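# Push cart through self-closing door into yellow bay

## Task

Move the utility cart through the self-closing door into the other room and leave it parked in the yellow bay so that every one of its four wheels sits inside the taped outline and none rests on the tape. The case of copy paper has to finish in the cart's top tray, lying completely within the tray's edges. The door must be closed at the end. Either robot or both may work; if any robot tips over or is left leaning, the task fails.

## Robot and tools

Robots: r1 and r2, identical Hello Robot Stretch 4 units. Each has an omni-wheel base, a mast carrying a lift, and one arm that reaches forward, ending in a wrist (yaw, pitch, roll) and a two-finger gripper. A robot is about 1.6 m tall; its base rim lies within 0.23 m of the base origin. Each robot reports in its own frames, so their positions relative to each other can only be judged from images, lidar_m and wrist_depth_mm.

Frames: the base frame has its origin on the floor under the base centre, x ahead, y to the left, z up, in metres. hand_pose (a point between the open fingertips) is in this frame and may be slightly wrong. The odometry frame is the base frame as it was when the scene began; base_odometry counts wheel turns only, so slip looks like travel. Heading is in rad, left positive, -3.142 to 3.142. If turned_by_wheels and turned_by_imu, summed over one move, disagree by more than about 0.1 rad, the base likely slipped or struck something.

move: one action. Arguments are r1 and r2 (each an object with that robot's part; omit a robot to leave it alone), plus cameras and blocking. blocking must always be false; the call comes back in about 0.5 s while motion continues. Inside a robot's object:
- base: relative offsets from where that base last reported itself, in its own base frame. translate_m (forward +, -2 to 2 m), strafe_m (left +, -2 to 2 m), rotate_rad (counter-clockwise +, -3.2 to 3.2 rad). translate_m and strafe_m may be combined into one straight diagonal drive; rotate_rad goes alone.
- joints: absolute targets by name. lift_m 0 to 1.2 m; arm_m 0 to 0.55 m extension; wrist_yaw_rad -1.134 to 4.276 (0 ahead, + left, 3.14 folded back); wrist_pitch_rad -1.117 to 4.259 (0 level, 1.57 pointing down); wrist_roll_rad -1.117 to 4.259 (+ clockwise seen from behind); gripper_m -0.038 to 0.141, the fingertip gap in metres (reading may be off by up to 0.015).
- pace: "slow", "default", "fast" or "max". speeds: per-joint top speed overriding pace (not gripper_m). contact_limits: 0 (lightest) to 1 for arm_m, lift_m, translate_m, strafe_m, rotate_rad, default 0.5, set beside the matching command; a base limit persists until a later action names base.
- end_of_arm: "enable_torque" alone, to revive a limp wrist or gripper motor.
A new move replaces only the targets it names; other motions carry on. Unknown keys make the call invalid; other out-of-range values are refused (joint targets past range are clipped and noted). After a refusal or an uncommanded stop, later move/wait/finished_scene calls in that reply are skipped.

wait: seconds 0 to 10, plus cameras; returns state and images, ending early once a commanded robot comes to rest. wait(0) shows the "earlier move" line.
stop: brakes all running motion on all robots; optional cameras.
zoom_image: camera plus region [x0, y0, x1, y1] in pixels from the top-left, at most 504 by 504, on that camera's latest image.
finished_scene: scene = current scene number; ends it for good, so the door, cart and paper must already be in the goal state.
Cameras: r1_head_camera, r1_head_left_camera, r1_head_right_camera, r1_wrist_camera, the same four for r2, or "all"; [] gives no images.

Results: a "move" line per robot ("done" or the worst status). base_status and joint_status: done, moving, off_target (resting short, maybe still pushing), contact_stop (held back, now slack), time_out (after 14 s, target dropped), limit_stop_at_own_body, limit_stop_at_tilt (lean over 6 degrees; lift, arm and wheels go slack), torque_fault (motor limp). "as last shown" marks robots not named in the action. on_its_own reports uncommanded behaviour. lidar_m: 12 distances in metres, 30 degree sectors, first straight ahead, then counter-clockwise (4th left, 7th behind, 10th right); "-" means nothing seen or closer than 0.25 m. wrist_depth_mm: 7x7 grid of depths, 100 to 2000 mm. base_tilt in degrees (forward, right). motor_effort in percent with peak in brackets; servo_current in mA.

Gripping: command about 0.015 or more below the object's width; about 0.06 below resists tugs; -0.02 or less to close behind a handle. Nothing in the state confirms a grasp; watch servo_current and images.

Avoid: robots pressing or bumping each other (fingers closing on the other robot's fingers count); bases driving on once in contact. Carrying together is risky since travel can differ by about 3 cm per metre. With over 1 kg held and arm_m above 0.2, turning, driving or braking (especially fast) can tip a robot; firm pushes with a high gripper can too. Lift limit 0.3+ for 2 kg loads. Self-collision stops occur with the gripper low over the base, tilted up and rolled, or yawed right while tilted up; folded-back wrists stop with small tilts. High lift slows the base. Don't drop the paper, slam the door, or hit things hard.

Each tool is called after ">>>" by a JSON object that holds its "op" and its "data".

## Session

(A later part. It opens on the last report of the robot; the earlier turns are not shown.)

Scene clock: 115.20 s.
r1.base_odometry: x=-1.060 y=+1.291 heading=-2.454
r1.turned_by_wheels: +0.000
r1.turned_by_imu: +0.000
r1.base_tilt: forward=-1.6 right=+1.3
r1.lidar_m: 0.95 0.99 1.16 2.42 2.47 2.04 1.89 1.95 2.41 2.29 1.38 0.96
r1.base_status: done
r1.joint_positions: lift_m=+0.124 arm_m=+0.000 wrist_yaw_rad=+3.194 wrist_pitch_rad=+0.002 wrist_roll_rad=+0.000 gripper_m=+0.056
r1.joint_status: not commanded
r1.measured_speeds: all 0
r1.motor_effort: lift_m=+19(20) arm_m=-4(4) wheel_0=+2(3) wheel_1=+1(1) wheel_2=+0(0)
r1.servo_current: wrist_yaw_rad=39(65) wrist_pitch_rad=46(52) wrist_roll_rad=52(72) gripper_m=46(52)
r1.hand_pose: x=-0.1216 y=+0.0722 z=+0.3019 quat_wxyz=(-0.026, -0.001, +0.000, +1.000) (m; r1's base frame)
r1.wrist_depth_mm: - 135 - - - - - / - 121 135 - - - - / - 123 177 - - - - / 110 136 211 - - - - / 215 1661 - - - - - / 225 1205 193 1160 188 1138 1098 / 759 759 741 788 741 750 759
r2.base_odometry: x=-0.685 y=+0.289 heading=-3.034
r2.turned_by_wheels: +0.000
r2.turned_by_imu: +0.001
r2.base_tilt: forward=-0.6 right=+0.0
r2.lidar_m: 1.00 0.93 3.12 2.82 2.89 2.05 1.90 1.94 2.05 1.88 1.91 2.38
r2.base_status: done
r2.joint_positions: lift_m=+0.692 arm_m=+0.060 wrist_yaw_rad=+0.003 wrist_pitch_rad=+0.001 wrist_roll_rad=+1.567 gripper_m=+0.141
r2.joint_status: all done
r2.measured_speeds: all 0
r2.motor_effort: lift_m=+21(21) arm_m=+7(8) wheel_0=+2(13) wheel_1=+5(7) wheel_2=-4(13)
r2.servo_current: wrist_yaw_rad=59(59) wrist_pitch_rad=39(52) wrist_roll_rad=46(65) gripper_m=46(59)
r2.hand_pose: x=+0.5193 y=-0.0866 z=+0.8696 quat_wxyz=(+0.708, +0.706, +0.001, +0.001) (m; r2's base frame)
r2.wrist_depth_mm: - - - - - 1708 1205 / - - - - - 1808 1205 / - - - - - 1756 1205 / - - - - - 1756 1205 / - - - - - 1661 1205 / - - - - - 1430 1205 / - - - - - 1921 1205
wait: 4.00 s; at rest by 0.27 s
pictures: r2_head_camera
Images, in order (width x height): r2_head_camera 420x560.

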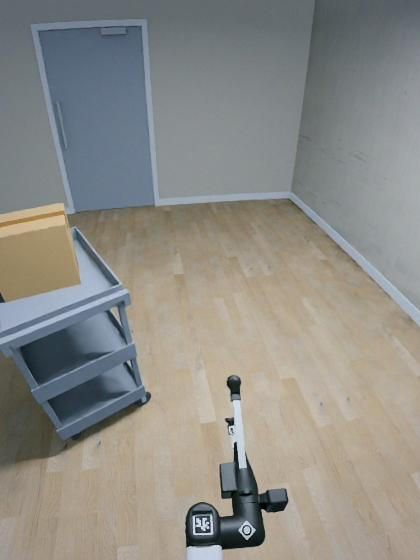

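>>> {"op": "move", "data": {"r1": {"base": {"rotate_rad": 0.07}}, "r2": {"base": {"rotate_rad": 0.67}}, "blocking": false, "cameras": []}}

>>> {"op": "wait", "data": {"seconds": 2, "cameras": []}}

>>> {"op": "move", "data": {"r1": {"base": {"strafe_m": -0.15}}, "blocking": false, "cameras": ["r2_head_camera"]}}

Scene clock: 129.57 s.
move: r1 moving; r2 moving
r1.base_odometry: x=-1.060 y=+1.291 heading=-2.384
r1.turned_by_wheels: +0.070
r1.turned_by_imu: +0.070
r1.base_tilt: forward=-1.6 right=+1.3
r1.lidar_m: 0.94 1.00 1.22 2.41 2.50 1.97 1.88 1.99 2.40 2.30 1.27 0.99
r1.base_status: rotate_rad moving
r1.joint_positions: lift_m=+0.124 arm_m=+0.000 wrist_yaw_rad=+3.194 wrist_pitch_rad=+0.002 wrist_roll_rad=+0.000 gripper_m=+0.056
r1.joint_status: not commanded
r1.measured_speeds: all 0
r1.motor_effort: lift_m=+19(20) arm_m=-4(4) wheel_0=-1(6) wheel_1=-2(7) wheel_2=-2(5)
r1.servo_current: wrist_yaw_rad=39(59) wrist_pitch_rad=46(52) wrist_roll_rad=52(59) gripper_m=39(46)
r1.hand_pose: x=-0.1216 y=+0.0722 z=+0.3019 quat_wxyz=(-0.026, -0.001, +0.000, +1.000) (m; r1's base frame)
r1.wrist_depth_mm: - 134 - - - - - / - 120 135 - - - - / - 123 177 - - - - / 110 136 211 - - - - / 216 - - - - - 1708 / 1008 1182 193 1182 187 1118 1118 / 750 750 759 788 741 750 759
r2.base_odometry: x=-0.685 y=+0.289 heading=-2.783
r2.turned_by_wheels: +0.252
r2.turned_by_imu: +0.245
r2.base_tilt: forward=-0.6 right=+0.1
r2.lidar_m: 0.95 0.92 2.91 2.81 2.46 1.94 1.90 2.09 1.92 1.87 2.07 3.08
r2.base_status: rotate_rad moving
r2.joint_positions: lift_m=+0.692 arm_m=+0.060 wrist_yaw_rad=+0.003 wrist_pitch_rad=+0.001 wrist_roll_rad=+1.567 gripper_m=+0.141
r2.joint_status: not commanded
r2.measured_speeds: translate_m=-0.002 strafe_m=-0.002 rotate_rad=+0.976 lift_m=+0.000 arm_m=+0.000 wrist_yaw_rad=+0.000 wrist_pitch_rad=+0.000 wrist_roll_rad=+0.000
r2.motor_effort: lift_m=+21(21) arm_m=+8(8) wheel_0=-11(11) wheel_1=-8(10) wheel_2=-11(12)
r2.servo_current: wrist_yaw_rad=52(52) wrist_pitch_rad=39(46) wrist_roll_rad=52(52) gripper_m=52(52)
r2.hand_pose: x=+0.5193 y=-0.0867 z=+0.8696 quat_wxyz=(+0.708, +0.706, +0.001, +0.001) (m; r2's base frame)
r2.wrist_depth_mm: - - - - - 1708 1205 / - - - - - 1756 1229 / - - - - - 1756 1229 / - - - - - 1756 1229 / - - - - - 1661 1229 / - - 976 691 211 190 - / - - - - - 707 -
pictures: none
No camera images: "cameras" was empty.

Scene clock: 129.73 s.
earlier move: r1 done; r2 moving
r1.base_odometry: x=-1.060 y=+1.291 heading=-2.384
r1.turned_by_wheels: +0.000
r1.turned_by_imu: +0.000
r1.base_tilt: forward=-1.6 right=+1.3
r1.lidar_m: 0.95 1.00 1.26 2.42 2.52 1.98 1.89 1.99 2.39 2.26 1.29 0.98
r1.base_status: done
r1.joint_positions: lift_m=+0.124 arm_m=+0.000 wrist_yaw_rad=+3.194 wrist_pitch_rad=+0.002 wrist_roll_rad=+0.000 gripper_m=+0.056
r1.joint_status: not commanded
r1.measured_speeds: all 0
r1.motor_effort: lift_m=+19(20) arm_m=-4(4) wheel_0=-2(6) wheel_1=-1(7) wheel_2=-2(5)
r1.servo_current: wrist_yaw_rad=33(59) wrist_pitch_rad=39(52) wrist_roll_rad=33(59) gripper_m=46(46)
r1.hand_pose: x=-0.1216 y=+0.0722 z=+0.3019 quat_wxyz=(-0.026, -0.001, +0.000, +1.000) (m; r1's base frame)
r1.wrist_depth_mm: - 135 - - - - - / - 120 135 - - - - / - 123 177 - - - - / 110 136 212 - - - - / 216 - - - - - 1756 / 1025 1205 194 1205 187 1138 1118 / 750 759 750 798 723 759 750
r2.base_odometry: x=-0.685 y=+0.289 heading=-2.603
r2.turned_by_wheels: +0.180
r2.turned_by_imu: +0.175
r2.base_tilt: forward=-0.7 right=+0.1
r2.lidar_m: 0.90 0.94 2.84 2.84 2.21 1.89 1.91 2.15 1.87 1.89 2.22 3.89
r2.base_status: rotate_rad moving
r2.joint_positions: lift_m=+0.692 arm_m=+0.060 wrist_yaw_rad=+0.003 wrist_pitch_rad=+0.001 wrist_roll_rad=+1.567 gripper_m=+0.141
r2.joint_status: not commanded
r2.measured_speeds: translate_m=+0.000 strafe_m=-0.001 rotate_rad=+1.010 lift_m=+0.000 arm_m=+0.000 wrist_yaw_rad=+0.000 wrist_pitch_rad=+0.000 wrist_roll_rad=+0.000
r2.motor_effort: lift_m=+21(21) arm_m=+7(8) wheel_0=-5(11) wheel_1=-5(10) wheel_2=-7(12)
r2.servo_current: wrist_yaw_rad=39(52) wrist_pitch_rad=39(46) wrist_roll_rad=52(52) gripper_m=52(52)
r2.hand_pose: x=+0.5193 y=-0.0867 z=+0.8696 quat_wxyz=(+0.708, +0.706, +0.001, +0.001) (m; r2's base frame)
r2.wrist_depth_mm: - - - - - 1708 1182 / - - - - - 1708 1182 / - - - - - 1708 1205 / - - - - - 1430 1229 / - - - 931 - 723 - / - - 931 661 1255 202 - / - - - - - 691 -
wait: 0.17 of 2 s (r1 has come to rest)
pictures: none
No camera images: "cameras" was empty.

Scene clock: 130.23 s.
earlier move: r2 moving
move: r1 moving
r1.base_odometry: x=-1.085 y=+1.317 heading=-2.384
r1.turned_by_wheels: +0.000
r1.turned_by_imu: +0.000
r1.base_tilt: forward=-1.6 right=+1.3
r1.lidar_m: 0.95 1.03 1.23 2.44 2.57 1.99 1.89 1.99 2.35 2.25 1.30 0.96
r1.base_status: strafe_m moving
r1.joint_positions: lift_m=+0.124 arm_m=+0.000 wrist_yaw_rad=+3.194 wrist_pitch_rad=+0.002 wrist_roll_rad=+0.000 gripper_m=+0.056
r1.joint_status: not commanded
r1.measured_speeds: translate_m=+0.000 strafe_m=-0.140 rotate_rad=+0.001 lift_m=+0.000 arm_m=+0.000 wrist_yaw_rad=+0.000 wrist_pitch_rad=+0.000 wrist_roll_rad=+0.000
r1.motor_effort: lift_m=+19(20) arm_m=-4(4) wheel_0=+10(10) wheel_1=-9(10) wheel_2=+0(2)
r1.servo_current: wrist_yaw_rad=33(52) wrist_pitch_rad=39(52) wrist_roll_rad=46(59) gripper_m=46(52)
r1.hand_pose: x=-0.1216 y=+0.0722 z=+0.3019 quat_wxyz=(-0.026, -0.001, +0.000, +1.000) (m; r1's base frame)
r1.wrist_depth_mm: - 135 - - - - - / - 124 146 - - - - / - 121 191 - - - - / 110 136 207 - - - - / 216 - - - - - - / 1008 1205 192 1182 187 1138 1118 / 750 759 741 788 732 759 759
r2.base_odometry: x=-0.685 y=+0.289 heading=-2.365
r2.turned_by_wheels: +0.238
r2.turned_by_imu: +0.232
r2.base_tilt: forward=-0.7 right=+0.1
r2.lidar_m: 0.92 2.96 2.83 2.70 1.96 1.90 1.98 1.99 1.89 1.97 2.68 0.97
r2.base_status: rotate_rad moving
r2.joint_positions: lift_m=+0.692 arm_m=+0.060 wrist_yaw_rad=+0.003 wrist_pitch_rad=+0.001 wrist_roll_rad=+1.567 gripper_m=+0.141
r2.joint_status: not commanded
r2.measured_speeds: translate_m=+0.000 strafe_m=+0.000 rotate_rad=+0.016 lift_m=+0.000 arm_m=+0.000 wrist_yaw_rad=+0.000 wrist_pitch_rad=+0.000 wrist_roll_rad=+0.000
r2.motor_effort: lift_m=+21(21) arm_m=+7(8) wheel_0=-3(8) wheel_1=-3(5) wheel_2=-5(7)
r2.servo_current: wrist_yaw_rad=46(52) wrist_pitch_rad=33(39) wrist_roll_rad=52(59) gripper_m=46(52)
r2.hand_pose: x=+0.5193 y=-0.0867 z=+0.8696 quat_wxyz=(+0.708, +0.706, +0.001, +0.001) (m; r2's base frame)
r2.wrist_depth_mm: - - - - - 1576 1205 / - - - 1098 - 676 - / - - 904 878 - 676 - / - - - 917 - 699 - / - - - 976 - 707 - / - - - - - 1464 1229 / - - - - - 1863 1205
pictures: r2_head_camera
Images, in order (width x height): r2_head_camera 420x560.

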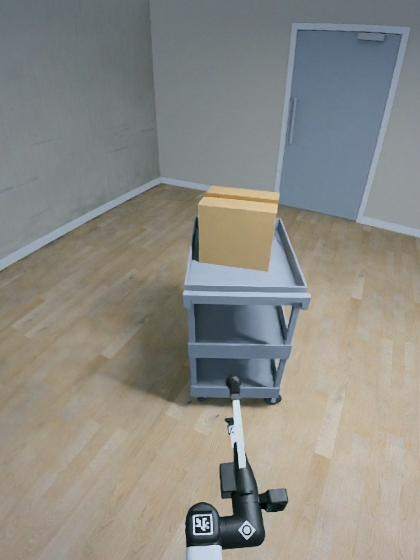

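>>> {"op": "move", "data": {"r2": {"base": {"translate_m": 0.30, "strafe_m": -0.06}, "pace": "slow", "contact_limits": {"translate_m": 0.2, "strafe_m": 0.2}}, "r1": {"base": {"translate_m": 1.25}, "pace": "slow", "contact_limits": {"translate_m": 0.8}}, "blocking": false, "cameras": []}}

>>> {"op": "wait", "data": {"seconds": 5, "cameras": ["r2_head_camera", "r2_wrist_camera"]}}

r2: "contact_limits": translate_m and strafe_m are given together and make one move, which takes one limit: state it under one of them only
Scene clock: 139.90 s.
earlier move: r1 done; r2 done
r1.base_odometry: x=-1.163 y=+1.400 heading=-2.384
r1.turned_by_wheels: +0.000
r1.turned_by_imu: -0.001
r1.base_tilt: forward=-1.6 right=+1.3
r1.lidar_m: 0.96 0.99 1.28 2.56 2.67 1.96 1.89 2.01 2.19 2.13 1.28 0.92
r1.base_status: done
r1.joint_positions: lift_m=+0.124 arm_m=+0.000 wrist_yaw_rad=+3.194 wrist_pitch_rad=+0.002 wrist_roll_rad=+0.000 gripper_m=+0.056
r1.joint_status: not commanded
r1.measured_speeds: all 0
r1.motor_effort: lift_m=+19(20) arm_m=-4(4) wheel_0=+2(11) wheel_1=+1(10) wheel_2=-1(2)
r1.servo_current: wrist_yaw_rad=52(72) wrist_pitch_rad=46(52) wrist_roll_rad=46(72) gripper_m=39(52)
r1.hand_pose: x=-0.1216 y=+0.0722 z=+0.3019 quat_wxyz=(-0.026, -0.001, +0.000, +1.000) (m; r1's base frame)
r1.wrist_depth_mm: - 135 - - - - - / - 121 135 - - - - / - 123 187 - - - - / 111 135 213 - - - - / 216 - - - - - 1983 / 1008 1205 194 1160 188 1138 1098 / 750 759 759 788 798 723 750
r2.base_odometry: x=-0.685 y=+0.289 heading=-2.365
r2.turned_by_wheels: +0.000
r2.turned_by_imu: +0.000
r2.base_tilt: forward=-0.7 right=+0.1
r2.lidar_m: 0.93 2.97 2.82 2.70 2.00 1.91 1.98 1.97 1.90 1.98 2.70 0.93
r2.base_status: done
r2.joint_positions: lift_m=+0.692 arm_m=+0.060 wrist_yaw_rad=+0.003 wrist_pitch_rad=+0.001 wrist_roll_rad=+1.567 gripper_m=+0.141
r2.joint_status: not commanded
r2.measured_speeds: all 0
r2.motor_effort: lift_m=+21(21) arm_m=+7(8) wheel_0=-2(8) wheel_1=-2(5) wheel_2=-5(7)
r2.servo_current: wrist_yaw_rad=46(65) wrist_pitch_rad=46(46) wrist_roll_rad=46(65) gripper_m=52(59)
r2.hand_pose: x=+0.5193 y=-0.0867 z=+0.8696 quat_wxyz=(+0.708, +0.706, +0.001, +0.001) (m; r2's base frame)
r2.wrist_depth_mm: - - - - - 1576 1182 / - - - - - 683 - / - - 904 878 - 699 - / - - - 931 - 699 - / - - - 976 - 707 - / - - - - - 1430 1229 / - - - - - 1921 1205
pictures: none

not run: a call was refused earlier in this reply.

>>> {"op": "move", "data": {"r2": {"base": {"translate_m": 0.30, "strafe_m": -0.06}, "pace": "slow", "contact_limits": {"translate_m": 0.2}}, "r1": {"base": {"translate_m": 1.25}, "pace": "slow", "contact_limits": {"translate_m": 0.8}}, "blocking": false, "cameras": []}}

>>> {"op": "wait", "data": {"seconds": 5, "cameras": ["r2_head_camera", "r2_wrist_camera"]}}

Scene clock: 145.20 s.
move: r1 moving; r2 moving
r1.base_odometry: x=-1.172 y=+1.391 heading=-2.384
r1.turned_by_wheels: +0.000
r1.turned_by_imu: +0.000
r1.base_tilt: forward=-1.6 right=+1.3
r1.lidar_m: 0.94 1.00 1.25 2.56 2.65 1.99 1.90 2.01 2.21 2.14 1.25 0.93
r1.base_status: translate_m moving
r1.joint_positions: lift_m=+0.124 arm_m=+0.000 wrist_yaw_rad=+3.194 wrist_pitch_rad=+0.002 wrist_roll_rad=+0.000 gripper_m=+0.056
r1.joint_status: not commanded
r1.measured_speeds: translate_m=+0.048 strafe_m=+0.000 rotate_rad=-0.002 lift_m=+0.000 arm_m=+0.000 wrist_yaw_rad=+0.000 wrist_pitch_rad=+0.000 wrist_roll_rad=+0.000
r1.motor_effort: lift_m=+20(20) arm_m=-4(4) wheel_0=+4(8) wheel_1=+3(7) wheel_2=-7(7)
r1.servo_current: wrist_yaw_rad=46(59) wrist_pitch_rad=39(52) wrist_roll_rad=52(59) gripper_m=39(46)
r1.contact_limits: translate_m 0.8
r1.hand_pose: x=-0.1216 y=+0.0722 z=+0.3019 quat_wxyz=(-0.026, -0.001, +0.000, +1.000) (m; r1's base frame)
r1.wrist_depth_mm: - 135 - - - - - / - 121 135 - - - - / - 123 187 - - - - / 111 135 213 - - - - / 216 - - - - - - / 1008 1229 193 1205 187 1138 1098 / 750 759 759 778 778 723 750
r2.base_odometry: x=-0.695 y=+0.282 heading=-2.365
r2.turned_by_wheels: +0.000
r2.turned_by_imu: +0.000
r2.base_tilt: forward=-0.7 right=+0.0
r2.lidar_m: 0.91 2.98 2.77 2.72 2.01 1.92 2.00 1.98 1.89 1.97 2.72 0.94
r2.base_status: translate_m moving; strafe_m moving
r2.joint_positions: lift_m=+0.692 arm_m=+0.060 wrist_yaw_rad=+0.003 wrist_pitch_rad=+0.001 wrist_roll_rad=+1.567 gripper_m=+0.141
r2.joint_status: not commanded
r2.measured_speeds: translate_m=+0.048 strafe_m=-0.010 rotate_rad=-0.002 lift_m=+0.000 arm_m=+0.000 wrist_yaw_rad=+0.000 wrist_pitch_rad=+0.000 wrist_roll_rad=+0.000
r2.motor_effort: lift_m=+21(21) arm_m=+7(7) wheel_0=+7(10) wheel_1=+4(5) wheel_2=-10(12)
r2.servo_current: wrist_yaw_rad=46(52) wrist_pitch_rad=46(46) wrist_roll_rad=39(52) gripper_m=52(52)
r2.contact_limits: translate_m 0.2
r2.hand_pose: x=+0.5193 y=-0.0867 z=+0.8696 quat_wxyz=(+0.708, +0.706, +0.001, +0.001) (m; r2's base frame)
r2.wrist_depth_mm: - - - - - 1661 1205 / - - - - - 668 1042 / - - 891 866 - 683 - / - - - 904 - 691 - / - - - 946 - 699 - / - - - - - 1464 1205 / - - - - - 1863 1182
pictures: none
No camera images: "cameras" was empty.

Scene clock: 149.03 s.
earlier move: r1 moving; r2 done
r1.base_odometry: x=-1.441 y=+1.136 heading=-2.384
r1.turned_by_wheels: +0.000
r1.turned_by_imu: +0.000
r1.base_tilt: forward=-1.6 right=+1.3
r1.lidar_m: 0.57 0.61 0.83 1.94 2.67 2.36 2.28 2.38 2.23 2.12 0.72 0.56
r1.base_status: translate_m moving
r1.joint_positions: lift_m=+0.124 arm_m=+0.000 wrist_yaw_rad=+3.194 wrist_pitch_rad=+0.002 wrist_roll_rad=+0.000 gripper_m=+0.056
r1.joint_status: not commanded
r1.measured_speeds: translate_m=+0.100 strafe_m=+0.000 rotate_rad=+0.002 lift_m=+0.000 arm_m=+0.000 wrist_yaw_rad=+0.000 wrist_pitch_rad=+0.000 wrist_roll_rad=+0.000
r1.motor_effort: lift_m=+19(20) arm_m=-4(4) wheel_0=+3(8) wheel_1=+1(7) wheel_2=-4(7)
r1.servo_current: wrist_yaw_rad=52(65) wrist_pitch_rad=46(52) wrist_roll_rad=39(72) gripper_m=46(52)
r1.contact_limits: translate_m 0.8
r1.hand_pose: x=-0.1216 y=+0.0722 z=+0.3019 quat_wxyz=(-0.026, -0.001, +0.000, +1.000) (m; r1's base frame)
r1.wrist_depth_mm: - 135 - - - - - / - 121 135 - - - - / - 123 187 - - - - / 111 135 212 - - - - / 216 - - - - - - / 1008 1229 194 1160 186 1160 1118 / 222 750 750 788 788 732 750
r2.base_odometry: x=-0.940 y=+0.121 heading=-2.365
r2.turned_by_wheels: +0.000
r2.turned_by_imu: +0.001
r2.base_tilt: forward=-0.7 right=+0.1
r2.lidar_m: 0.62 2.86 2.69 2.85 2.28 2.19 2.27 2.06 2.00 2.07 2.83 0.64
r2.base_status: done
r2.joint_positions: lift_m=+0.692 arm_m=+0.060 wrist_yaw_rad=+0.003 wrist_pitch_rad=+0.001 wrist_roll_rad=+1.567 gripper_m=+0.141
r2.joint_status: not commanded
r2.measured_speeds: all 0
r2.motor_effort: lift_m=+21(21) arm_m=+7(8) wheel_0=+4(11) wheel_1=+3(7) wheel_2=-7(12)
r2.servo_current: wrist_yaw_rad=39(72) wrist_pitch_rad=39(52) wrist_roll_rad=39(59) gripper_m=46(65)
r2.contact_limits: translate_m 0.2
r2.hand_pose: x=+0.5193 y=-0.0867 z=+0.8696 quat_wxyz=(+0.708, +0.706, +0.001, +0.001) (m; r2's base frame)
r2.wrist_depth_mm: - - - 384 384 1618 410 / - - - 389 389 866 - / - - 585 394 397 - - / - - 627 399 402 - - / - - 654 404 407 - - / - - 676 351 407 202 - / - - - - - 1537 427
wait: 3.83 of 5 s (r2 has come to rest)
pictures: r2_head_camera, r2_wrist_camera
Images, in order (width x height): r2_head_camera 420x560, r2_wrist_camera 616x392.

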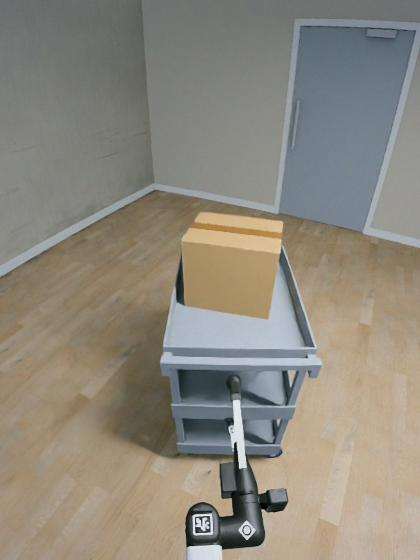

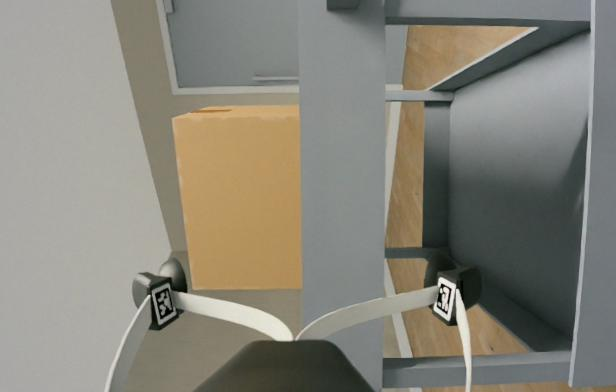

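>>> {"op": "move", "data": {"r2": {"base": {"translate_m": 0.06}, "pace": "slow", "contact_limits": {"translate_m": 0.2}}, "blocking": false, "cameras": []}}

>>> {"op": "wait", "data": {"seconds": 1.5, "cameras": ["r2_head_camera", "r2_wrist_camera", "r1_head_camera"]}}

Scene clock: 156.40 s.
earlier move: r1 moving
move: r2 moving
r1.base_odometry: x=-1.976 y=+0.630 heading=-2.383
r1.turned_by_wheels: +0.001
r1.turned_by_imu: +0.001
r1.base_tilt: forward=-1.6 right=+1.2
r1.lidar_m: 0.25 - 0.25 0.30 0.74 3.15 3.01 3.14 0.26 0.28 2.21 0.30
r1.base_status: translate_m moving
r1.joint_positions: lift_m=+0.124 arm_m=+0.000 wrist_yaw_rad=+3.204 wrist_pitch_rad=+0.002 wrist_roll_rad=+0.000 gripper_m=+0.056
r1.joint_status: not commanded
r1.measured_speeds: translate_m=+0.101 strafe_m=+0.000 rotate_rad=+0.005 lift_m=+0.000 arm_m=+0.000 wrist_yaw_rad=+0.000 wrist_pitch_rad=+0.000 wrist_roll_rad=+0.000
r1.motor_effort: lift_m=+20(20) arm_m=+7(7) wheel_0=+8(13) wheel_1=+12(14) wheel_2=-13(14)
r1.servo_current: wrist_yaw_rad=59(78) wrist_pitch_rad=46(46) wrist_roll_rad=46(59) gripper_m=39(46)
r1.contact_limits: translate_m 0.8
r1.hand_pose: x=-0.1226 y=+0.0694 z=+0.3019 quat_wxyz=(-0.031, -0.001, +0.000, +1.000) (m; r1's base frame)
r1.wrist_depth_mm: - 132 132 - - - - / - - 132 - - - - / - 113 132 - - - - / - 133 183 - - - - / 200 - - - - - - / 208 1255 193 1205 187 1160 1098 / 213 750 750 798 788 750 798
r2.base_odometry: x=-0.949 y=+0.113 heading=-2.365
r2.turned_by_wheels: +0.000
r2.turned_by_imu: +0.001
r2.base_tilt: forward=-0.6 right=+0.0
r2.lidar_m: 0.62 2.85 2.71 2.84 2.28 2.19 2.27 2.06 1.99 2.07 2.86 0.62
r2.base_status: translate_m moving
r2.joint_positions: lift_m=+0.692 arm_m=+0.060 wrist_yaw_rad=+0.003 wrist_pitch_rad=+0.001 wrist_roll_rad=+1.567 gripper_m=+0.141
r2.joint_status: not commanded
r2.measured_speeds: translate_m=+0.048 strafe_m=+0.000 rotate_rad=+0.000 lift_m=+0.000 arm_m=+0.000 wrist_yaw_rad=+0.000 wrist_pitch_rad=+0.000 wrist_roll_rad=+0.000
r2.motor_effort: lift_m=+21(21) arm_m=+7(7) wheel_0=+6(7) wheel_1=+7(7) wheel_2=-9(11)
r2.servo_current: wrist_yaw_rad=46(59) wrist_pitch_rad=39(39) wrist_roll_rad=46(52) gripper_m=46(52)
r2.contact_limits: translate_m 0.2
r2.hand_pose: x=+0.5193 y=-0.0867 z=+0.8696 quat_wxyz=(+0.708, +0.706, +0.001, +0.001) (m; r2's base frame)
r2.wrist_depth_mm: - - - 375 373 1618 492 / - - - 379 379 866 - / - - 585 384 384 - - / - - 609 387 389 - - / - - 640 394 394 - - / - - 661 336 394 202 - / - - - - - 1499 488
pictures: none
No camera images: "cameras" was empty.

Scene clock: 157.73 s.
earlier move: r1 moving; r2 done
r1.base_odometry: x=-2.063 y=+0.548 heading=-2.384
r1.turned_by_wheels: +0.000
r1.turned_by_imu: +0.000
r1.base_tilt: forward=-1.6 right=+1.3
r1.lidar_m: 0.25 - 0.25 0.26 0.64 3.25 3.15 0.37 0.32 0.71 2.21 0.33
r1.base_status: translate_m moving
r1.joint_positions: lift_m=+0.124 arm_m=+0.000 wrist_yaw_rad=+3.204 wrist_pitch_rad=+0.002 wrist_roll_rad=+0.000 gripper_m=+0.056
r1.joint_status: not commanded
r1.measured_speeds: translate_m=+0.049 strafe_m=+0.000 rotate_rad=-0.003 lift_m=+0.000 arm_m=+0.000 wrist_yaw_rad=+0.000 wrist_pitch_rad=+0.000 wrist_roll_rad=+0.000
r1.motor_effort: lift_m=+20(20) arm_m=+7(7) wheel_0=+7(13) wheel_1=+12(15) wheel_2=-10(14)
r1.servo_current: wrist_yaw_rad=65(85) wrist_pitch_rad=39(52) wrist_roll_rad=39(72) gripper_m=46(52)
r1.contact_limits: translate_m 0.8
r1.hand_pose: x=-0.1226 y=+0.0694 z=+0.3019 quat_wxyz=(-0.031, -0.001, +0.000, +1.000) (m; r1's base frame)
r1.wrist_depth_mm: - 132 132 - - - - / - - 132 - - - - / - 113 133 - - - - / - 134 184 - - - - / 200 - - - - - - / 208 1229 194 1182 187 1138 1138 / 213 759 750 798 778 768 798
r2.base_odometry: x=-0.983 y=+0.079 heading=-2.365
r2.turned_by_wheels: +0.000
r2.turned_by_imu: +0.000
r2.base_tilt: forward=-0.7 right=+0.1
r2.lidar_m: 0.56 2.84 2.68 2.82 2.34 2.23 2.33 2.11 2.00 2.09 2.88 0.60
r2.base_status: done
r2.joint_positions: lift_m=+0.692 arm_m=+0.060 wrist_yaw_rad=+0.003 wrist_pitch_rad=+0.001 wrist_roll_rad=+1.567 gripper_m=+0.141
r2.joint_status: not commanded
r2.measured_speeds: all 0
r2.motor_effort: lift_m=+21(21) arm_m=+8(8) wheel_0=+3(9) wheel_1=+5(7) wheel_2=-5(11)
r2.servo_current: wrist_yaw_rad=52(59) wrist_pitch_rad=33(46) wrist_roll_rad=52(59) gripper_m=52(59)
r2.contact_limits: translate_m 0.2
r2.hand_pose: x=+0.5193 y=-0.0867 z=+0.8696 quat_wxyz=(+0.708, +0.706, +0.001, +0.001) (m; r2's base frame)
r2.wrist_depth_mm: - - - - 327 1708 - / - - - 539 330 854 - / - - 539 530 336 917 - / - - 564 549 340 931 - / - - 591 580 345 - - / - - 615 287 349 202 - / - - - - - 1921 504
wait: 1.33 of 1.5 s (r2 has come to rest)
pictures: r1_head_camera, r2_head_camera, r2_wrist_camera
Images, in order (width x height): r1_head_camera 420x560, r2_head_camera 420x560, r2_wrist_camera 616x392.

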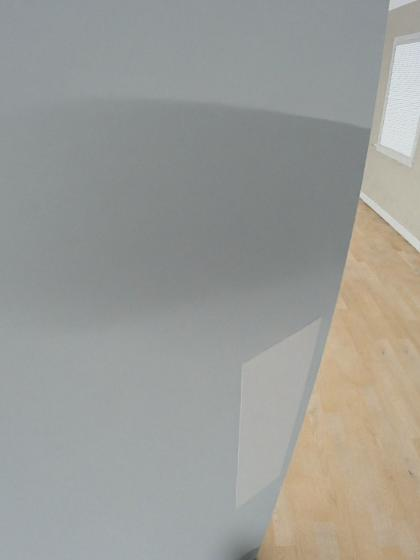

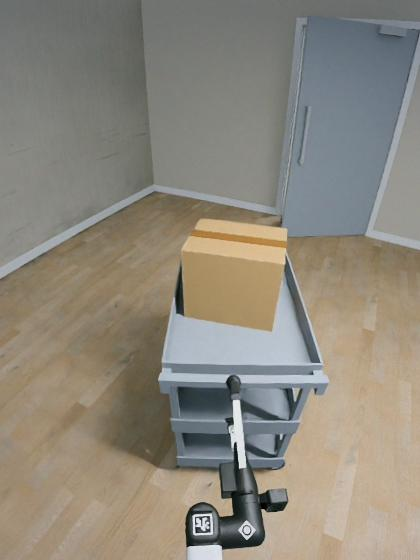

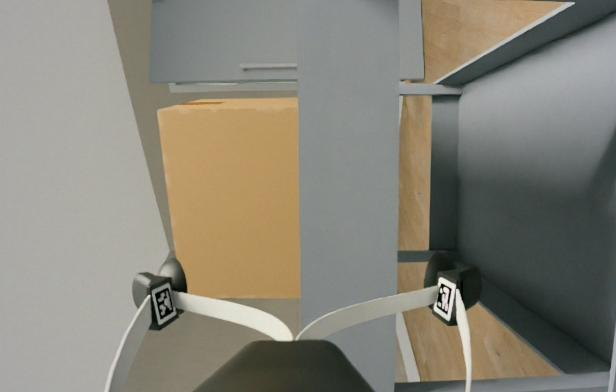

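>>> {"op": "move", "data": {"r2": {"joints": {"lift_m": 0.667}}, "r1": {"base": {"translate_m": 0.66}, "pace": "slow", "contact_limits": {"translate_m": 0.8}}, "blocking": false, "cameras": []}}

>>> {"op": "move", "data": {"r2": {"base": {"translate_m": 0.05}, "pace": "slow", "contact_limits": {"translate_m": 0.2}}, "blocking": false, "cameras": []}}

>>> {"op": "wait", "data": {"seconds": 2, "cameras": ["r2_head_camera", "r2_wrist_camera"]}}

Scene clock: 167.47 s.
earlier move: r1 done
move: r1 moving; r2 moving
r1.base_odometry: x=-2.079 y=+0.532 heading=-2.383
r1.turned_by_wheels: +0.001
r1.turned_by_imu: +0.001
r1.base_tilt: forward=-1.6 right=+1.3
r1.lidar_m: 0.25 - 0.25 0.25 0.59 3.29 3.19 0.37 0.34 0.86 2.21 0.30
r1.base_status: translate_m moving
r1.joint_positions: lift_m=+0.124 arm_m=+0.000 wrist_yaw_rad=+3.204 wrist_pitch_rad=+0.002 wrist_roll_rad=+0.000 gripper_m=+0.056
r1.joint_status: not commanded
r1.measured_speeds: translate_m=+0.049 strafe_m=+0.000 rotate_rad=+0.001 lift_m=+0.000 arm_m=+0.000 wrist_yaw_rad=+0.000 wrist_pitch_rad=+0.000 wrist_roll_rad=+0.000
r1.motor_effort: lift_m=+19(20) arm_m=+7(7) wheel_0=+11(11) wheel_1=+14(15) wheel_2=-13(15)
r1.servo_current: wrist_yaw_rad=85(85) wrist_pitch_rad=39(46) wrist_roll_rad=52(59) gripper_m=39(46)
r1.contact_limits: translate_m 0.8
r1.hand_pose: x=-0.1226 y=+0.0694 z=+0.3019 quat_wxyz=(-0.031, -0.001, +0.000, +1.000) (m; r1's base frame)
r1.wrist_depth_mm: - 132 132 - - - - / - - 132 - - - - / - 113 132 - - - - / - 133 183 - - - - / 200 - - - - - - / 207 1229 194 1182 187 1138 1118 / 213 759 759 798 788 768 798
r2.base_odometry: x=-0.983 y=+0.079 heading=-2.365
r2.turned_by_wheels: +0.000
r2.turned_by_imu: +0.000
r2.base_tilt: forward=-0.7 right=+0.1
r2.lidar_m: 0.57 2.82 2.70 2.83 2.34 2.22 2.35 2.08 2.00 2.12 2.89 0.56
r2.base_status: not commanded
r2.joint_positions: lift_m=+0.668 arm_m=+0.060 wrist_yaw_rad=+0.003 wrist_pitch_rad=+0.001 wrist_roll_rad=+1.567 gripper_m=+0.141
r2.joint_status: lift_m moving
r2.measured_speeds: translate_m=+0.000 strafe_m=+0.000 rotate_rad=+0.000 lift_m=-0.027 arm_m=+0.000 wrist_yaw_rad=+0.000 wrist_pitch_rad=+0.000 wrist_roll_rad=+0.000
r2.motor_effort: lift_m=+13(21) arm_m=+7(7) wheel_0=+3(3) wheel_1=+5(6) wheel_2=-5(5)
r2.servo_current: wrist_yaw_rad=39(52) wrist_pitch_rad=46(46) wrist_roll_rad=52(59) gripper_m=59(59)
r2.contact_limits: translate_m 0.2
r2.hand_pose: x=+0.5193 y=-0.0867 z=+0.8461 quat_wxyz=(+0.708, +0.706, +0.001, +0.001) (m; r2's base frame)
r2.wrist_depth_mm: - - - 324 - 1756 - / - - - 327 - 866 - / - - 539 332 - - - / - - 564 338 - - - / - - 591 343 349 - - / - - 609 286 347 202 - / - - - - - 1708 462
pictures: none
No camera images: "cameras" was empty.

Scene clock: 167.97 s.
earlier move: r1 moving; r2 done
move: r2 moving
r1.base_odometry: x=-2.107 y=+0.506 heading=-2.383
r1.turned_by_wheels: +0.000
r1.turned_by_imu: -0.001
r1.base_tilt: forward=-1.6 right=+1.3
r1.lidar_m: 0.25 - 0.25 0.25 0.53 3.35 3.24 0.36 0.36 0.95 2.23 3.01
r1.base_status: translate_m moving
r1.joint_positions: lift_m=+0.124 arm_m=+0.000 wrist_yaw_rad=+3.204 wrist_pitch_rad=+0.002 wrist_roll_rad=+0.000 gripper_m=+0.056
r1.joint_status: not commanded
r1.measured_speeds: translate_m=+0.100 strafe_m=+0.000 rotate_rad=+0.000 lift_m=+0.000 arm_m=+0.000 wrist_yaw_rad=+0.000 wrist_pitch_rad=+0.000 wrist_roll_rad=+0.000
r1.motor_effort: lift_m=+19(20) arm_m=+7(7) wheel_0=+7(9) wheel_1=+11(14) wheel_2=-15(16)
r1.servo_current: wrist_yaw_rad=65(85) wrist_pitch_rad=46(46) wrist_roll_rad=46(65) gripper_m=39(52)
r1.contact_limits: translate_m 0.8
r1.hand_pose: x=-0.1226 y=+0.0694 z=+0.3019 quat_wxyz=(-0.031, -0.001, +0.000, +1.000) (m; r1's base frame)
r1.wrist_depth_mm: - 132 132 - - - - / - - 132 - - - - / - 113 132 - - - - / - 133 180 - - - - / 200 - - - - - - / 208 1205 194 1205 187 1118 1098 / 214 759 750 788 778 768 798
r2.base_odometry: x=-0.992 y=+0.071 heading=-2.365
r2.turned_by_wheels: +0.000
r2.turned_by_imu: +0.000
r2.base_tilt: forward=-0.7 right=+0.1
r2.lidar_m: 0.54 2.83 2.68 2.80 2.37 2.25 2.36 2.10 2.02 2.13 2.89 0.58
r2.base_status: translate_m moving
r2.joint_positions: lift_m=+0.667 arm_m=+0.060 wrist_yaw_rad=+0.003 wrist_pitch_rad=+0.001 wrist_roll_rad=+1.567 gripper_m=+0.141
r2.joint_status: all done
r2.measured_speeds: translate_m=+0.050 strafe_m=+0.001 rotate_rad=+0.001 lift_m=+0.000 arm_m=+0.000 wrist_yaw_rad=+0.000 wrist_pitch_rad=+0.000 wrist_roll_rad=+0.000
r2.motor_effort: lift_m=+14(15) arm_m=+7(7) wheel_0=+6(7) wheel_1=+7(8) wheel_2=-11(11)
r2.servo_current: wrist_yaw_rad=52(52) wrist_pitch_rad=39(52) wrist_roll_rad=52(52) gripper_m=46(59)
r2.contact_limits: translate_m 0.2
r2.hand_pose: x=+0.5193 y=-0.0867 z=+0.8452 quat_wxyz=(+0.708, +0.706, +0.001, +0.001) (m; r2's base frame)
r2.wrist_depth_mm: - - - 310 - 1756 - / - - - 317 - 854 - / - - 525 324 - - - / - - 554 327 - - - / - - 580 330 334 - - / - - 603 278 338 202 - / - - - - - 1708 477
pictures: none
No camera images: "cameras" was empty.

Scene clock: 169.17 s.
earlier move: r1 moving; r2 done
r1.base_odometry: x=-2.194 y=+0.424 heading=-2.383
r1.turned_by_wheels: +0.001
r1.turned_by_imu: +0.001
r1.base_tilt: forward=-1.6 right=+1.3
r1.lidar_m: 0.25 0.25 0.25 0.25 0.43 3.43 3.37 0.43 0.53 1.46 2.19 3.01
r1.base_status: translate_m moving
r1.joint_positions: lift_m=+0.124 arm_m=+0.000 wrist_yaw_rad=+3.197 wrist_pitch_rad=+0.002 wrist_roll_rad=+0.000 gripper_m=+0.056
r1.joint_status: not commanded
r1.measured_speeds: translate_m=+0.100 strafe_m=+0.000 rotate_rad=+0.003 lift_m=+0.000 arm_m=+0.000 wrist_yaw_rad=+0.000 wrist_pitch_rad=+0.000 wrist_roll_rad=+0.000
r1.motor_effort: lift_m=+19(20) arm_m=+5(7) wheel_0=+8(9) wheel_1=+12(14) wheel_2=-11(16)
r1.servo_current: wrist_yaw_rad=52(85) wrist_pitch_rad=46(52) wrist_roll_rad=52(65) gripper_m=46(52)
r1.contact_limits: translate_m 0.8
r1.hand_pose: x=-0.1219 y=+0.0714 z=+0.3019 quat_wxyz=(-0.027, -0.001, +0.000, +1.000) (m; r1's base frame)
r1.wrist_depth_mm: - 133 133 - - - - / - 116 133 - - - - / - 114 138 - - - - / - 134 185 - - - - / 205 1708 - - - - - / 220 1078 194 1182 187 1138 1098 / 217 559 759 788 778 750 741
r2.base_odometry: x=-1.019 y=+0.045 heading=-2.365
r2.turned_by_wheels: +0.000
r2.turned_by_imu: +0.000
r2.base_tilt: forward=-0.7 right=+0.1
r2.lidar_m: 0.52 2.81 2.68 2.80 2.39 2.29 2.38 2.12 2.04 2.14 2.93 0.53
r2.base_status: done
r2.joint_positions: lift_m=+0.667 arm_m=+0.060 wrist_yaw_rad=+0.003 wrist_pitch_rad=+0.001 wrist_roll_rad=+1.567 gripper_m=+0.141
r2.joint_status: all done
r2.measured_speeds: all 0
r2.motor_effort: lift_m=+14(15) arm_m=+7(7) wheel_0=+3(9) wheel_1=+4(8) wheel_2=-6(11)
r2.servo_current: wrist_yaw_rad=46(65) wrist_pitch_rad=33(52) wrist_roll_rad=52(59) gripper_m=46(59)
r2.contact_limits: translate_m 0.2
r2.hand_pose: x=+0.5193 y=-0.0867 z=+0.8452 quat_wxyz=(+0.708, +0.706, +0.001, +0.001) (m; r2's base frame)
r2.wrist_depth_mm: - - - 274 - 1661 - / - - - 281 - 798 - / - 500 488 283 866 878 - / - - 512 289 904 878 - / - - 535 293 296 878 - / - - 554 236 211 203 - / - - - - - 1708 473
wait: 1.20 of 2 s (r2 has come to rest)
pictures: r2_head_camera, r2_wrist_camera
Images, in order (width x height): r2_head_camera 420x560, r2_wrist_camera 616x392.

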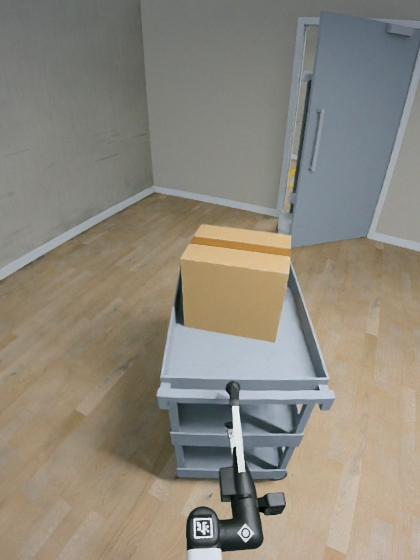

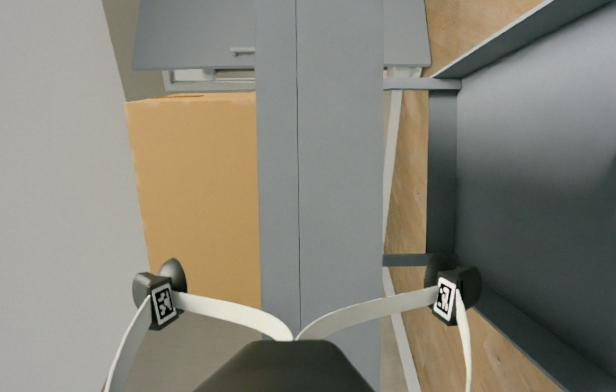

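>>> {"op": "move", "data": {"r2": {"joints": {"gripper_m": -0.034}}, "blocking": false, "cameras": []}}

>>> {"op": "wait", "data": {"seconds": 3, "cameras": ["r2_head_camera", "r2_wrist_camera", "r1_head_left_camera"]}}

Scene clock: 177.13 s.
earlier move: r1 done
move: r2 moving
r1.base_odometry: x=-2.549 y=+0.087 heading=-2.383
r1.turned_by_wheels: +0.000
r1.turned_by_imu: -0.001
r1.base_tilt: forward=-1.6 right=+1.3
r1.lidar_m: 1.46 1.72 2.71 0.25 0.25 0.68 3.93 0.85 1.21 2.11 2.19 2.99
r1.base_status: done
r1.joint_positions: lift_m=+0.124 arm_m=+0.000 wrist_yaw_rad=+3.196 wrist_pitch_rad=+0.002 wrist_roll_rad=+0.000 gripper_m=+0.056
r1.joint_status: not commanded
r1.measured_speeds: all 0
r1.motor_effort: lift_m=+20(20) arm_m=+4(5) wheel_0=+1(2) wheel_1=+9(10) wheel_2=-3(4)
r1.servo_current: wrist_yaw_rad=46(59) wrist_pitch_rad=46(52) wrist_roll_rad=46(52) gripper_m=39(46)
r1.contact_limits: translate_m 0.8
r1.hand_pose: x=-0.1219 y=+0.0715 z=+0.3019 quat_wxyz=(-0.027, -0.001, +0.000, +1.000) (m; r1's base frame)
r1.wrist_depth_mm: - 133 132 - - - - / - 112 133 - - - - / - 114 138 - - - - / - 134 185 - - - - / 204 - 1983 - - - 1756 / 213 - 193 1182 187 1160 1060 / 219 759 768 798 778 759 750
r2.base_odometry: x=-1.019 y=+0.045 heading=-2.365
r2.turned_by_wheels: +0.000
r2.turned_by_imu: +0.001
r2.base_tilt: forward=-0.6 right=+0.1
r2.lidar_m: 0.50 2.81 2.67 2.80 2.39 2.27 2.36 2.14 2.05 2.15 2.95 0.54
r2.base_status: not commanded
r2.joint_positions: lift_m=+0.667 arm_m=+0.060 wrist_yaw_rad=+0.003 wrist_pitch_rad=+0.001 wrist_roll_rad=+1.567 gripper_m=+0.130
r2.joint_status: gripper_m moving
r2.measured_speeds: all 0
r2.motor_effort: lift_m=+14(14) arm_m=+7(8) wheel_0=+3(3) wheel_1=+4(5) wheel_2=-5(6)
r2.servo_current: wrist_yaw_rad=52(59) wrist_pitch_rad=39(46) wrist_roll_rad=52(52) gripper_m=130(130)
r2.contact_limits: translate_m 0.2
r2.hand_pose: x=+0.5193 y=-0.0867 z=+0.8452 quat_wxyz=(+0.708, +0.706, +0.001, +0.001) (m; r2's base frame)
r2.wrist_depth_mm: - - - 277 - 1661 - / - - - 281 - 788 - / - 500 488 285 878 878 - / - - 512 289 891 891 - / - - 535 293 296 - - / - - 218 236 196 544 - / - - - - - 1708 469
pictures: none
No camera images: "cameras" was empty.

Scene clock: 179.23 s.
earlier move: r2 done
r1.base_odometry: x=-2.549 y=+0.087 heading=-2.383
r1.turned_by_wheels: +0.000
r1.turned_by_imu: +0.000
r1.base_tilt: forward=-1.6 right=+1.3
r1.lidar_m: 1.46 1.73 2.71 0.25 0.25 0.66 3.94 0.88 1.22 2.11 2.20 2.98
r1.base_status: done
r1.joint_positions: lift_m=+0.124 arm_m=+0.000 wrist_yaw_rad=+3.196 wrist_pitch_rad=+0.002 wrist_roll_rad=+0.000 gripper_m=+0.056
r1.joint_status: not commanded
r1.measured_speeds: all 0
r1.motor_effort: lift_m=+19(20) arm_m=+4(5) wheel_0=+1(2) wheel_1=+9(10) wheel_2=-3(4)
r1.servo_current: wrist_yaw_rad=52(59) wrist_pitch_rad=46(52) wrist_roll_rad=39(72) gripper_m=46(46)
r1.contact_limits: translate_m 0.8
r1.hand_pose: x=-0.1219 y=+0.0715 z=+0.3019 quat_wxyz=(-0.027, -0.001, +0.000, +1.000) (m; r1's base frame)
r1.wrist_depth_mm: - 133 133 - - - - / - 112 133 - - - - / - 114 139 - - - - / - 134 185 - - - - / 205 - 1983 - - - 1661 / 213 - 191 1182 187 1138 1025 / 218 750 750 788 788 750 750
r2.base_odometry: x=-1.019 y=+0.045 heading=-2.365
r2.turned_by_wheels: +0.000
r2.turned_by_imu: +0.000
r2.base_tilt: forward=-0.7 right=+0.1
r2.lidar_m: 0.53 2.81 2.65 2.78 2.38 2.28 2.38 2.11 2.05 2.12 2.93 0.54
r2.base_status: not commanded
r2.joint_positions: lift_m=+0.667 arm_m=+0.060 wrist_yaw_rad=+0.002 wrist_pitch_rad=+0.000 wrist_roll_rad=+1.567 gripper_m=-0.033
r2.joint_status: all done
r2.measured_speeds: all 0
r2.motor_effort: lift_m=+17(17) arm_m=+6(8) wheel_0=+2(3) wheel_1=+4(5) wheel_2=-4(6)
r2.servo_current: wrist_yaw_rad=39(59) wrist_pitch_rad=39(46) wrist_roll_rad=46(65) gripper_m=111(332)
r2.contact_limits: translate_m 0.2
r2.hand_pose: x=+0.5194 y=-0.0867 z=+0.8453 quat_wxyz=(+0.708, +0.706, +0.001, +0.001) (m; r2's base frame)
r2.wrist_depth_mm: - - - 276 - 1708 - / - - - 279 - 788 - / - 496 492 285 878 866 - / - - 508 289 904 878 - / - - 539 234 917 - - / - - 185 198 178 - - / - - - - - 1576 473
wait: 2.10 of 3 s (r2 has come to rest)
pictures: r1_head_left_camera, r2_head_camera, r2_wrist_camera
Images, in order (width x height): r1_head_left_camera 420x672, r2_head_camera 420x560, r2_wrist_camera 616x392.

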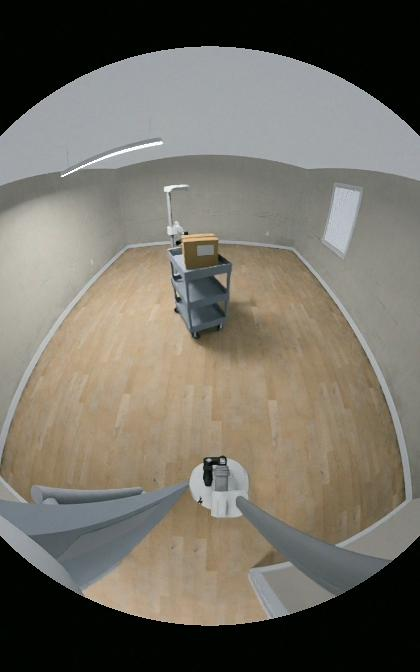

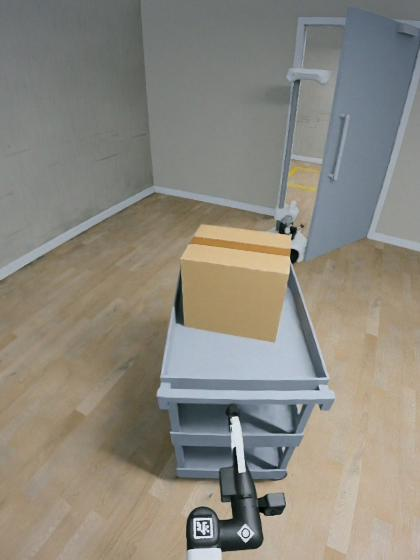

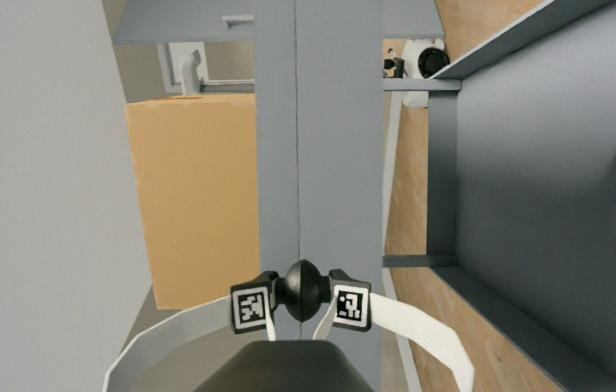

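>>> {"op": "move", "data": {"r2": {"joints": {"gripper_m": 0.141}}, "blocking": false, "cameras": []}}

>>> {"op": "wait", "data": {"seconds": 3, "cameras": []}}

>>> {"op": "move", "data": {"r2": {"base": {"translate_m": 0.075}, "pace": "slow", "contact_limits": {"translate_m": 0.1}}, "blocking": false, "cameras": []}}

>>> {"op": "wait", "data": {"seconds": 2, "cameras": ["r2_head_camera", "r2_wrist_camera"]}}

Scene clock: 196.10 s.
move: r2 moving
r1: as last shown
r1.base_tilt: forward=-1.6 right=+1.2
r1.lidar_m: 1.46 1.68 2.73 0.25 0.25 0.67 3.91 0.88 1.22 2.11 2.21 2.97
r1.motor_effort: lift_m=+20(20) arm_m=+4(5) wheel_0=+1(2) wheel_1=+10(10) wheel_2=-3(3)
r1.servo_current: wrist_yaw_rad=72(72) wrist_pitch_rad=39(52) wrist_roll_rad=52(52) gripper_m=46(46)
r1.contact_limits: translate_m 0.8
r1.wrist_depth_mm: - 133 132 - - - - / - 112 133 - - - - / - 114 139 - - - - / - 134 186 - - - - / 204 - 1921 - - - 1808 / 213 - 191 1182 187 1118 1025 / 218 759 759 788 788 768 750
r2.base_odometry: x=-1.019 y=+0.045 heading=-2.365
r2.turned_by_wheels: +0.000
r2.turned_by_imu: +0.000
r2.base_tilt: forward=-0.7 right=+0.1
r2.lidar_m: 0.51 2.82 2.69 2.79 2.41 2.27 2.38 2.13 2.05 2.13 2.88 0.55
r2.base_status: not commanded
r2.joint_positions: lift_m=+0.667 arm_m=+0.060 wrist_yaw_rad=+0.002 wrist_pitch_rad=+0.000 wrist_roll_rad=+1.567 gripper_m=-0.008
r2.joint_status: gripper_m moving
r2.measured_speeds: all 0
r2.motor_effort: lift_m=+17(18) arm_m=+6(6) wheel_0=+2(2) wheel_1=+4(4) wheel_2=-4(4)
r2.servo_current: wrist_yaw_rad=52(52) wrist_pitch_rad=39(46) wrist_roll_rad=46(59) gripper_m=78(111)
r2.contact_limits: translate_m 0.2
r2.hand_pose: x=+0.5194 y=-0.0867 z=+0.8453 quat_wxyz=(+0.708, +0.706, +0.001, +0.001) (m; r2's base frame)
r2.wrist_depth_mm: - - - 277 - 1661 - / - - - 281 - 788 - / - 500 488 283 878 878 - / - - 512 290 891 891 - / - - 539 234 - - - / - - 187 202 179 1808 - / - - - - - - 473
pictures: none
No camera images: "cameras" was empty.

Scene clock: 198.13 s.
earlier move: r2 done
r1.base_odometry: x=-2.549 y=+0.087 heading=-2.383
r1.turned_by_wheels: +0.000
r1.turned_by_imu: +0.000
r1.base_tilt: forward=-1.6 right=+1.3
r1.lidar_m: 1.44 1.71 2.70 0.25 0.25 0.67 3.92 0.88 1.23 2.12 2.20 3.01
r1.base_status: not commanded
r1.joint_positions: lift_m=+0.124 arm_m=+0.000 wrist_yaw_rad=+3.196 wrist_pitch_rad=+0.002 wrist_roll_rad=+0.000 gripper_m=+0.056
r1.joint_status: not commanded
r1.measured_speeds: all 0
r1.motor_effort: lift_m=+19(20) arm_m=+4(5) wheel_0=+1(2) wheel_1=+9(10) wheel_2=-3(4)
r1.servo_current: wrist_yaw_rad=46(72) wrist_pitch_rad=46(52) wrist_roll_rad=52(59) gripper_m=39(46)
r1.contact_limits: translate_m 0.8
r1.hand_pose: x=-0.1219 y=+0.0715 z=+0.3019 quat_wxyz=(-0.027, -0.001, +0.000, +1.000) (m; r1's base frame)
r1.wrist_depth_mm: - 133 132 - - - - / - 112 132 - - - - / - 114 139 - - - - / - 134 186 - - - - / 205 - 1983 - - - 1808 / 213 - 192 1205 187 1138 1042 / 218 750 759 798 778 759 759
r2.base_odometry: x=-1.019 y=+0.045 heading=-2.365
r2.turned_by_wheels: +0.000
r2.turned_by_imu: +0.000
r2.base_tilt: forward=-0.7 right=+0.1
r2.lidar_m: 0.52 2.80 2.66 2.82 2.40 2.28 2.38 2.09 2.03 2.14 2.94 0.53
r2.base_status: not commanded
r2.joint_positions: lift_m=+0.667 arm_m=+0.060 wrist_yaw_rad=+0.001 wrist_pitch_rad=+0.002 wrist_roll_rad=+1.567 gripper_m=+0.141
r2.joint_status: all done
r2.measured_speeds: all 0
r2.motor_effort: lift_m=+18(18) arm_m=+6(7) wheel_0=+1(3) wheel_1=+4(4) wheel_2=-4(4)
r2.servo_current: wrist_yaw_rad=33(59) wrist_pitch_rad=39(46) wrist_roll_rad=33(59) gripper_m=52(130)
r2.contact_limits: translate_m 0.2
r2.hand_pose: x=+0.5193 y=-0.0871 z=+0.8447 quat_wxyz=(+0.708, +0.706, +0.001, +0.000) (m; r2's base frame)
r2.wrist_depth_mm: - - - 282 - 1618 - / - - - 286 - 820 - / - 496 488 289 291 - - / - 521 512 293 294 - - / - - 535 296 296 - - / - - 549 198 188 - - / - - - - - 1808 459
wait: 2.03 of 3 s (r2 has come to rest)
pictures: none
No camera images: "cameras" was empty.

Scene clock: 198.63 s.
move: r2 moving
r1: as last shown
r1.lidar_m: 1.44 1.71 2.71 0.26 0.25 0.68 3.92 0.87 1.20 2.11 2.18 2.99
r1.motor_effort: lift_m=+20(20) arm_m=+4(5) wheel_0=+1(2) wheel_1=+9(10) wheel_2=-3(4)
r1.servo_current: wrist_yaw_rad=52(59) wrist_pitch_rad=46(46) wrist_roll_rad=65(65) gripper_m=39(46)
r1.contact_limits: translate_m 0.8
r1.wrist_depth_mm: - 133 133 - - - - / - 112 133 - - - - / - 114 138 - - - - / - 134 186 - - - - / 205 - 1921 - - - 1756 / 213 - 193 1182 188 1138 1025 / 219 759 750 778 788 750 750
r2.base_odometry: x=-1.027 y=+0.036 heading=-2.365
r2.turned_by_wheels: +0.000
r2.turned_by_imu: +0.000
r2.base_tilt: forward=-0.7 right=+0.1
r2.lidar_m: 0.53 2.78 2.65 2.76 2.38 2.30 2.39 2.12 2.04 2.14 2.95 0.55
r2.base_status: translate_m moving
r2.joint_positions: lift_m=+0.667 arm_m=+0.060 wrist_yaw_rad=-0.002 wrist_pitch_rad=+0.002 wrist_roll_rad=+1.567 gripper_m=+0.141
r2.joint_status: not commanded
r2.measured_speeds: translate_m=+0.050 strafe_m=+0.000 rotate_rad=+0.000 lift_m=+0.000 arm_m=+0.000 wrist_yaw_rad=-0.002 wrist_pitch_rad=+0.000 wrist_roll_rad=+0.000
r2.motor_effort: lift_m=+18(18) arm_m=+6(6) wheel_0=+4(11) wheel_1=+8(9) wheel_2=-18(18)
r2.servo_current: wrist_yaw_rad=46(59) wrist_pitch_rad=39(39) wrist_roll_rad=59(59) gripper_m=52(52)
r2.contact_limits: translate_m 0.1
r2.hand_pose: x=+0.5190 y=-0.0879 z=+0.8447 quat_wxyz=(+0.708, +0.706, +0.000, -0.001) (m; r2's base frame)
r2.wrist_depth_mm: - - - 281 - 1808 - / - - - 283 - 778 - / - 496 484 287 878 866 - / - - 512 290 891 878 - / - - 535 294 891 - - / - - 190 206 186 - - / - - - - - 1661 466
pictures: none
No camera images: "cameras" was empty.

Scene clock: 200.13 s.
earlier move: r2 done
r1.base_odometry: x=-2.549 y=+0.087 heading=-2.383
r1.turned_by_wheels: +0.000
r1.turned_by_imu: +0.000
r1.base_tilt: forward=-1.6 right=+1.3
r1.lidar_m: 1.39 1.79 2.71 0.26 0.25 0.65 3.92 0.88 1.19 2.12 2.20 2.99
r1.base_status: not commanded
r1.joint_positions: lift_m=+0.124 arm_m=+0.000 wrist_yaw_rad=+3.196 wrist_pitch_rad=+0.002 wrist_roll_rad=+0.000 gripper_m=+0.056
r1.joint_status: not commanded
r1.measured_speeds: all 0
r1.motor_effort: lift_m=+20(20) arm_m=+4(5) wheel_0=+1(2) wheel_1=+10(10) wheel_2=-3(4)
r1.servo_current: wrist_yaw_rad=52(65) wrist_pitch_rad=46(52) wrist_roll_rad=46(65) gripper_m=46(46)
r1.contact_limits: translate_m 0.8
r1.hand_pose: x=-0.1219 y=+0.0715 z=+0.3019 quat_wxyz=(-0.027, -0.001, +0.000, +1.000) (m; r1's base frame)
r1.wrist_depth_mm: - 133 132 - - - - / - 111 133 - - - - / - 114 139 - - - - / - 134 186 - - - - / 205 - 1921 - - - 1808 / 213 - 192 1182 188 1160 1042 / 217 759 750 788 778 759 750
r2.base_odometry: x=-1.072 y=-0.008 heading=-2.365
r2.turned_by_wheels: +0.000
r2.turned_by_imu: +0.001
r2.base_tilt: forward=-0.7 right=+0.1
r2.lidar_m: 0.51 2.78 2.63 2.76 2.45 2.36 2.43 2.19 2.07 2.20 2.99 0.53
r2.base_status: done
r2.joint_positions: lift_m=+0.667 arm_m=+0.060 wrist_yaw_rad=-0.001 wrist_pitch_rad=+0.002 wrist_roll_rad=+1.567 gripper_m=+0.141
r2.joint_status: not commanded
r2.measured_speeds: all 0
r2.motor_effort: lift_m=+18(18) arm_m=+6(7) wheel_0=+7(12) wheel_1=+5(9) wheel_2=-8(18)
r2.servo_current: wrist_yaw_rad=52(59) wrist_pitch_rad=46(46) wrist_roll_rad=39(59) gripper_m=59(59)
r2.contact_limits: translate_m 0.1
r2.hand_pose: x=+0.5191 y=-0.0877 z=+0.8446 quat_wxyz=(+0.708, +0.706, +0.000, -0.001) (m; r2's base frame)
r2.wrist_depth_mm: - - - 279 - 1661 - / - - - 286 - 820 - / - 492 488 289 291 - - / - 521 512 293 297 - - / - - 539 297 296 - - / - - 192 210 189 - - / - - 158 - - 1808 462
wait: 1.50 of 2 s (r2 has come to rest)
pictures: r2_head_camera, r2_wrist_camera
Images, in order (width x height): r2_head_camera 420x560, r2_wrist_camera 616x392.

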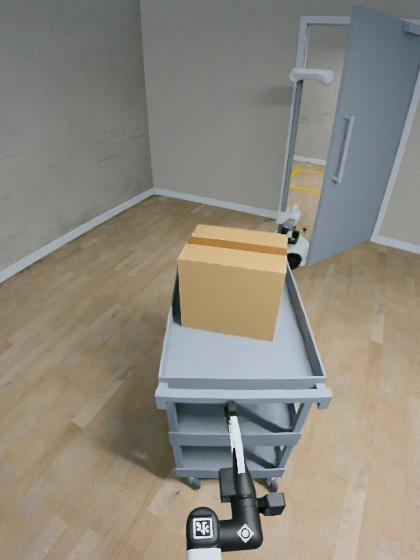

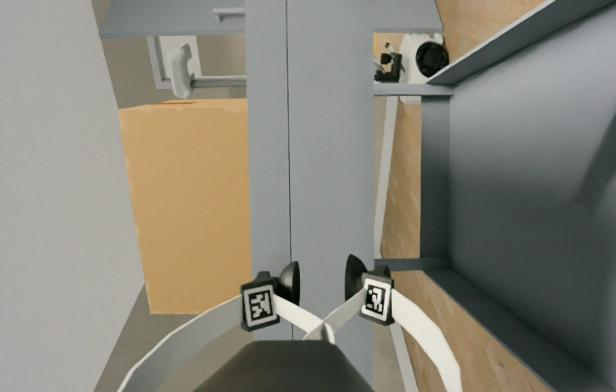

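>>> {"op": "zoom_image", "data": {"camera": "r2_wrist_camera", "region": [200, 200, 450, 392]}}

>>> {"op": "zoom_image", "data": {"camera": "r2_head_camera", "region": [140, 360, 340, 500]}}

Scaled by 2.016.

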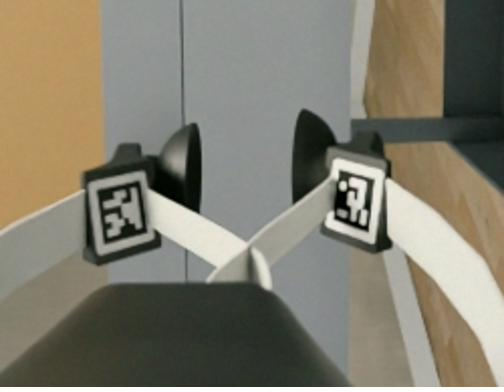

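Scaled by 2.520 from the camera's 420x560 image, which has a finer 1200x1600 frame.

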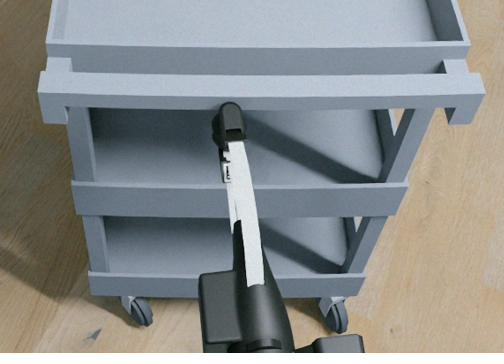

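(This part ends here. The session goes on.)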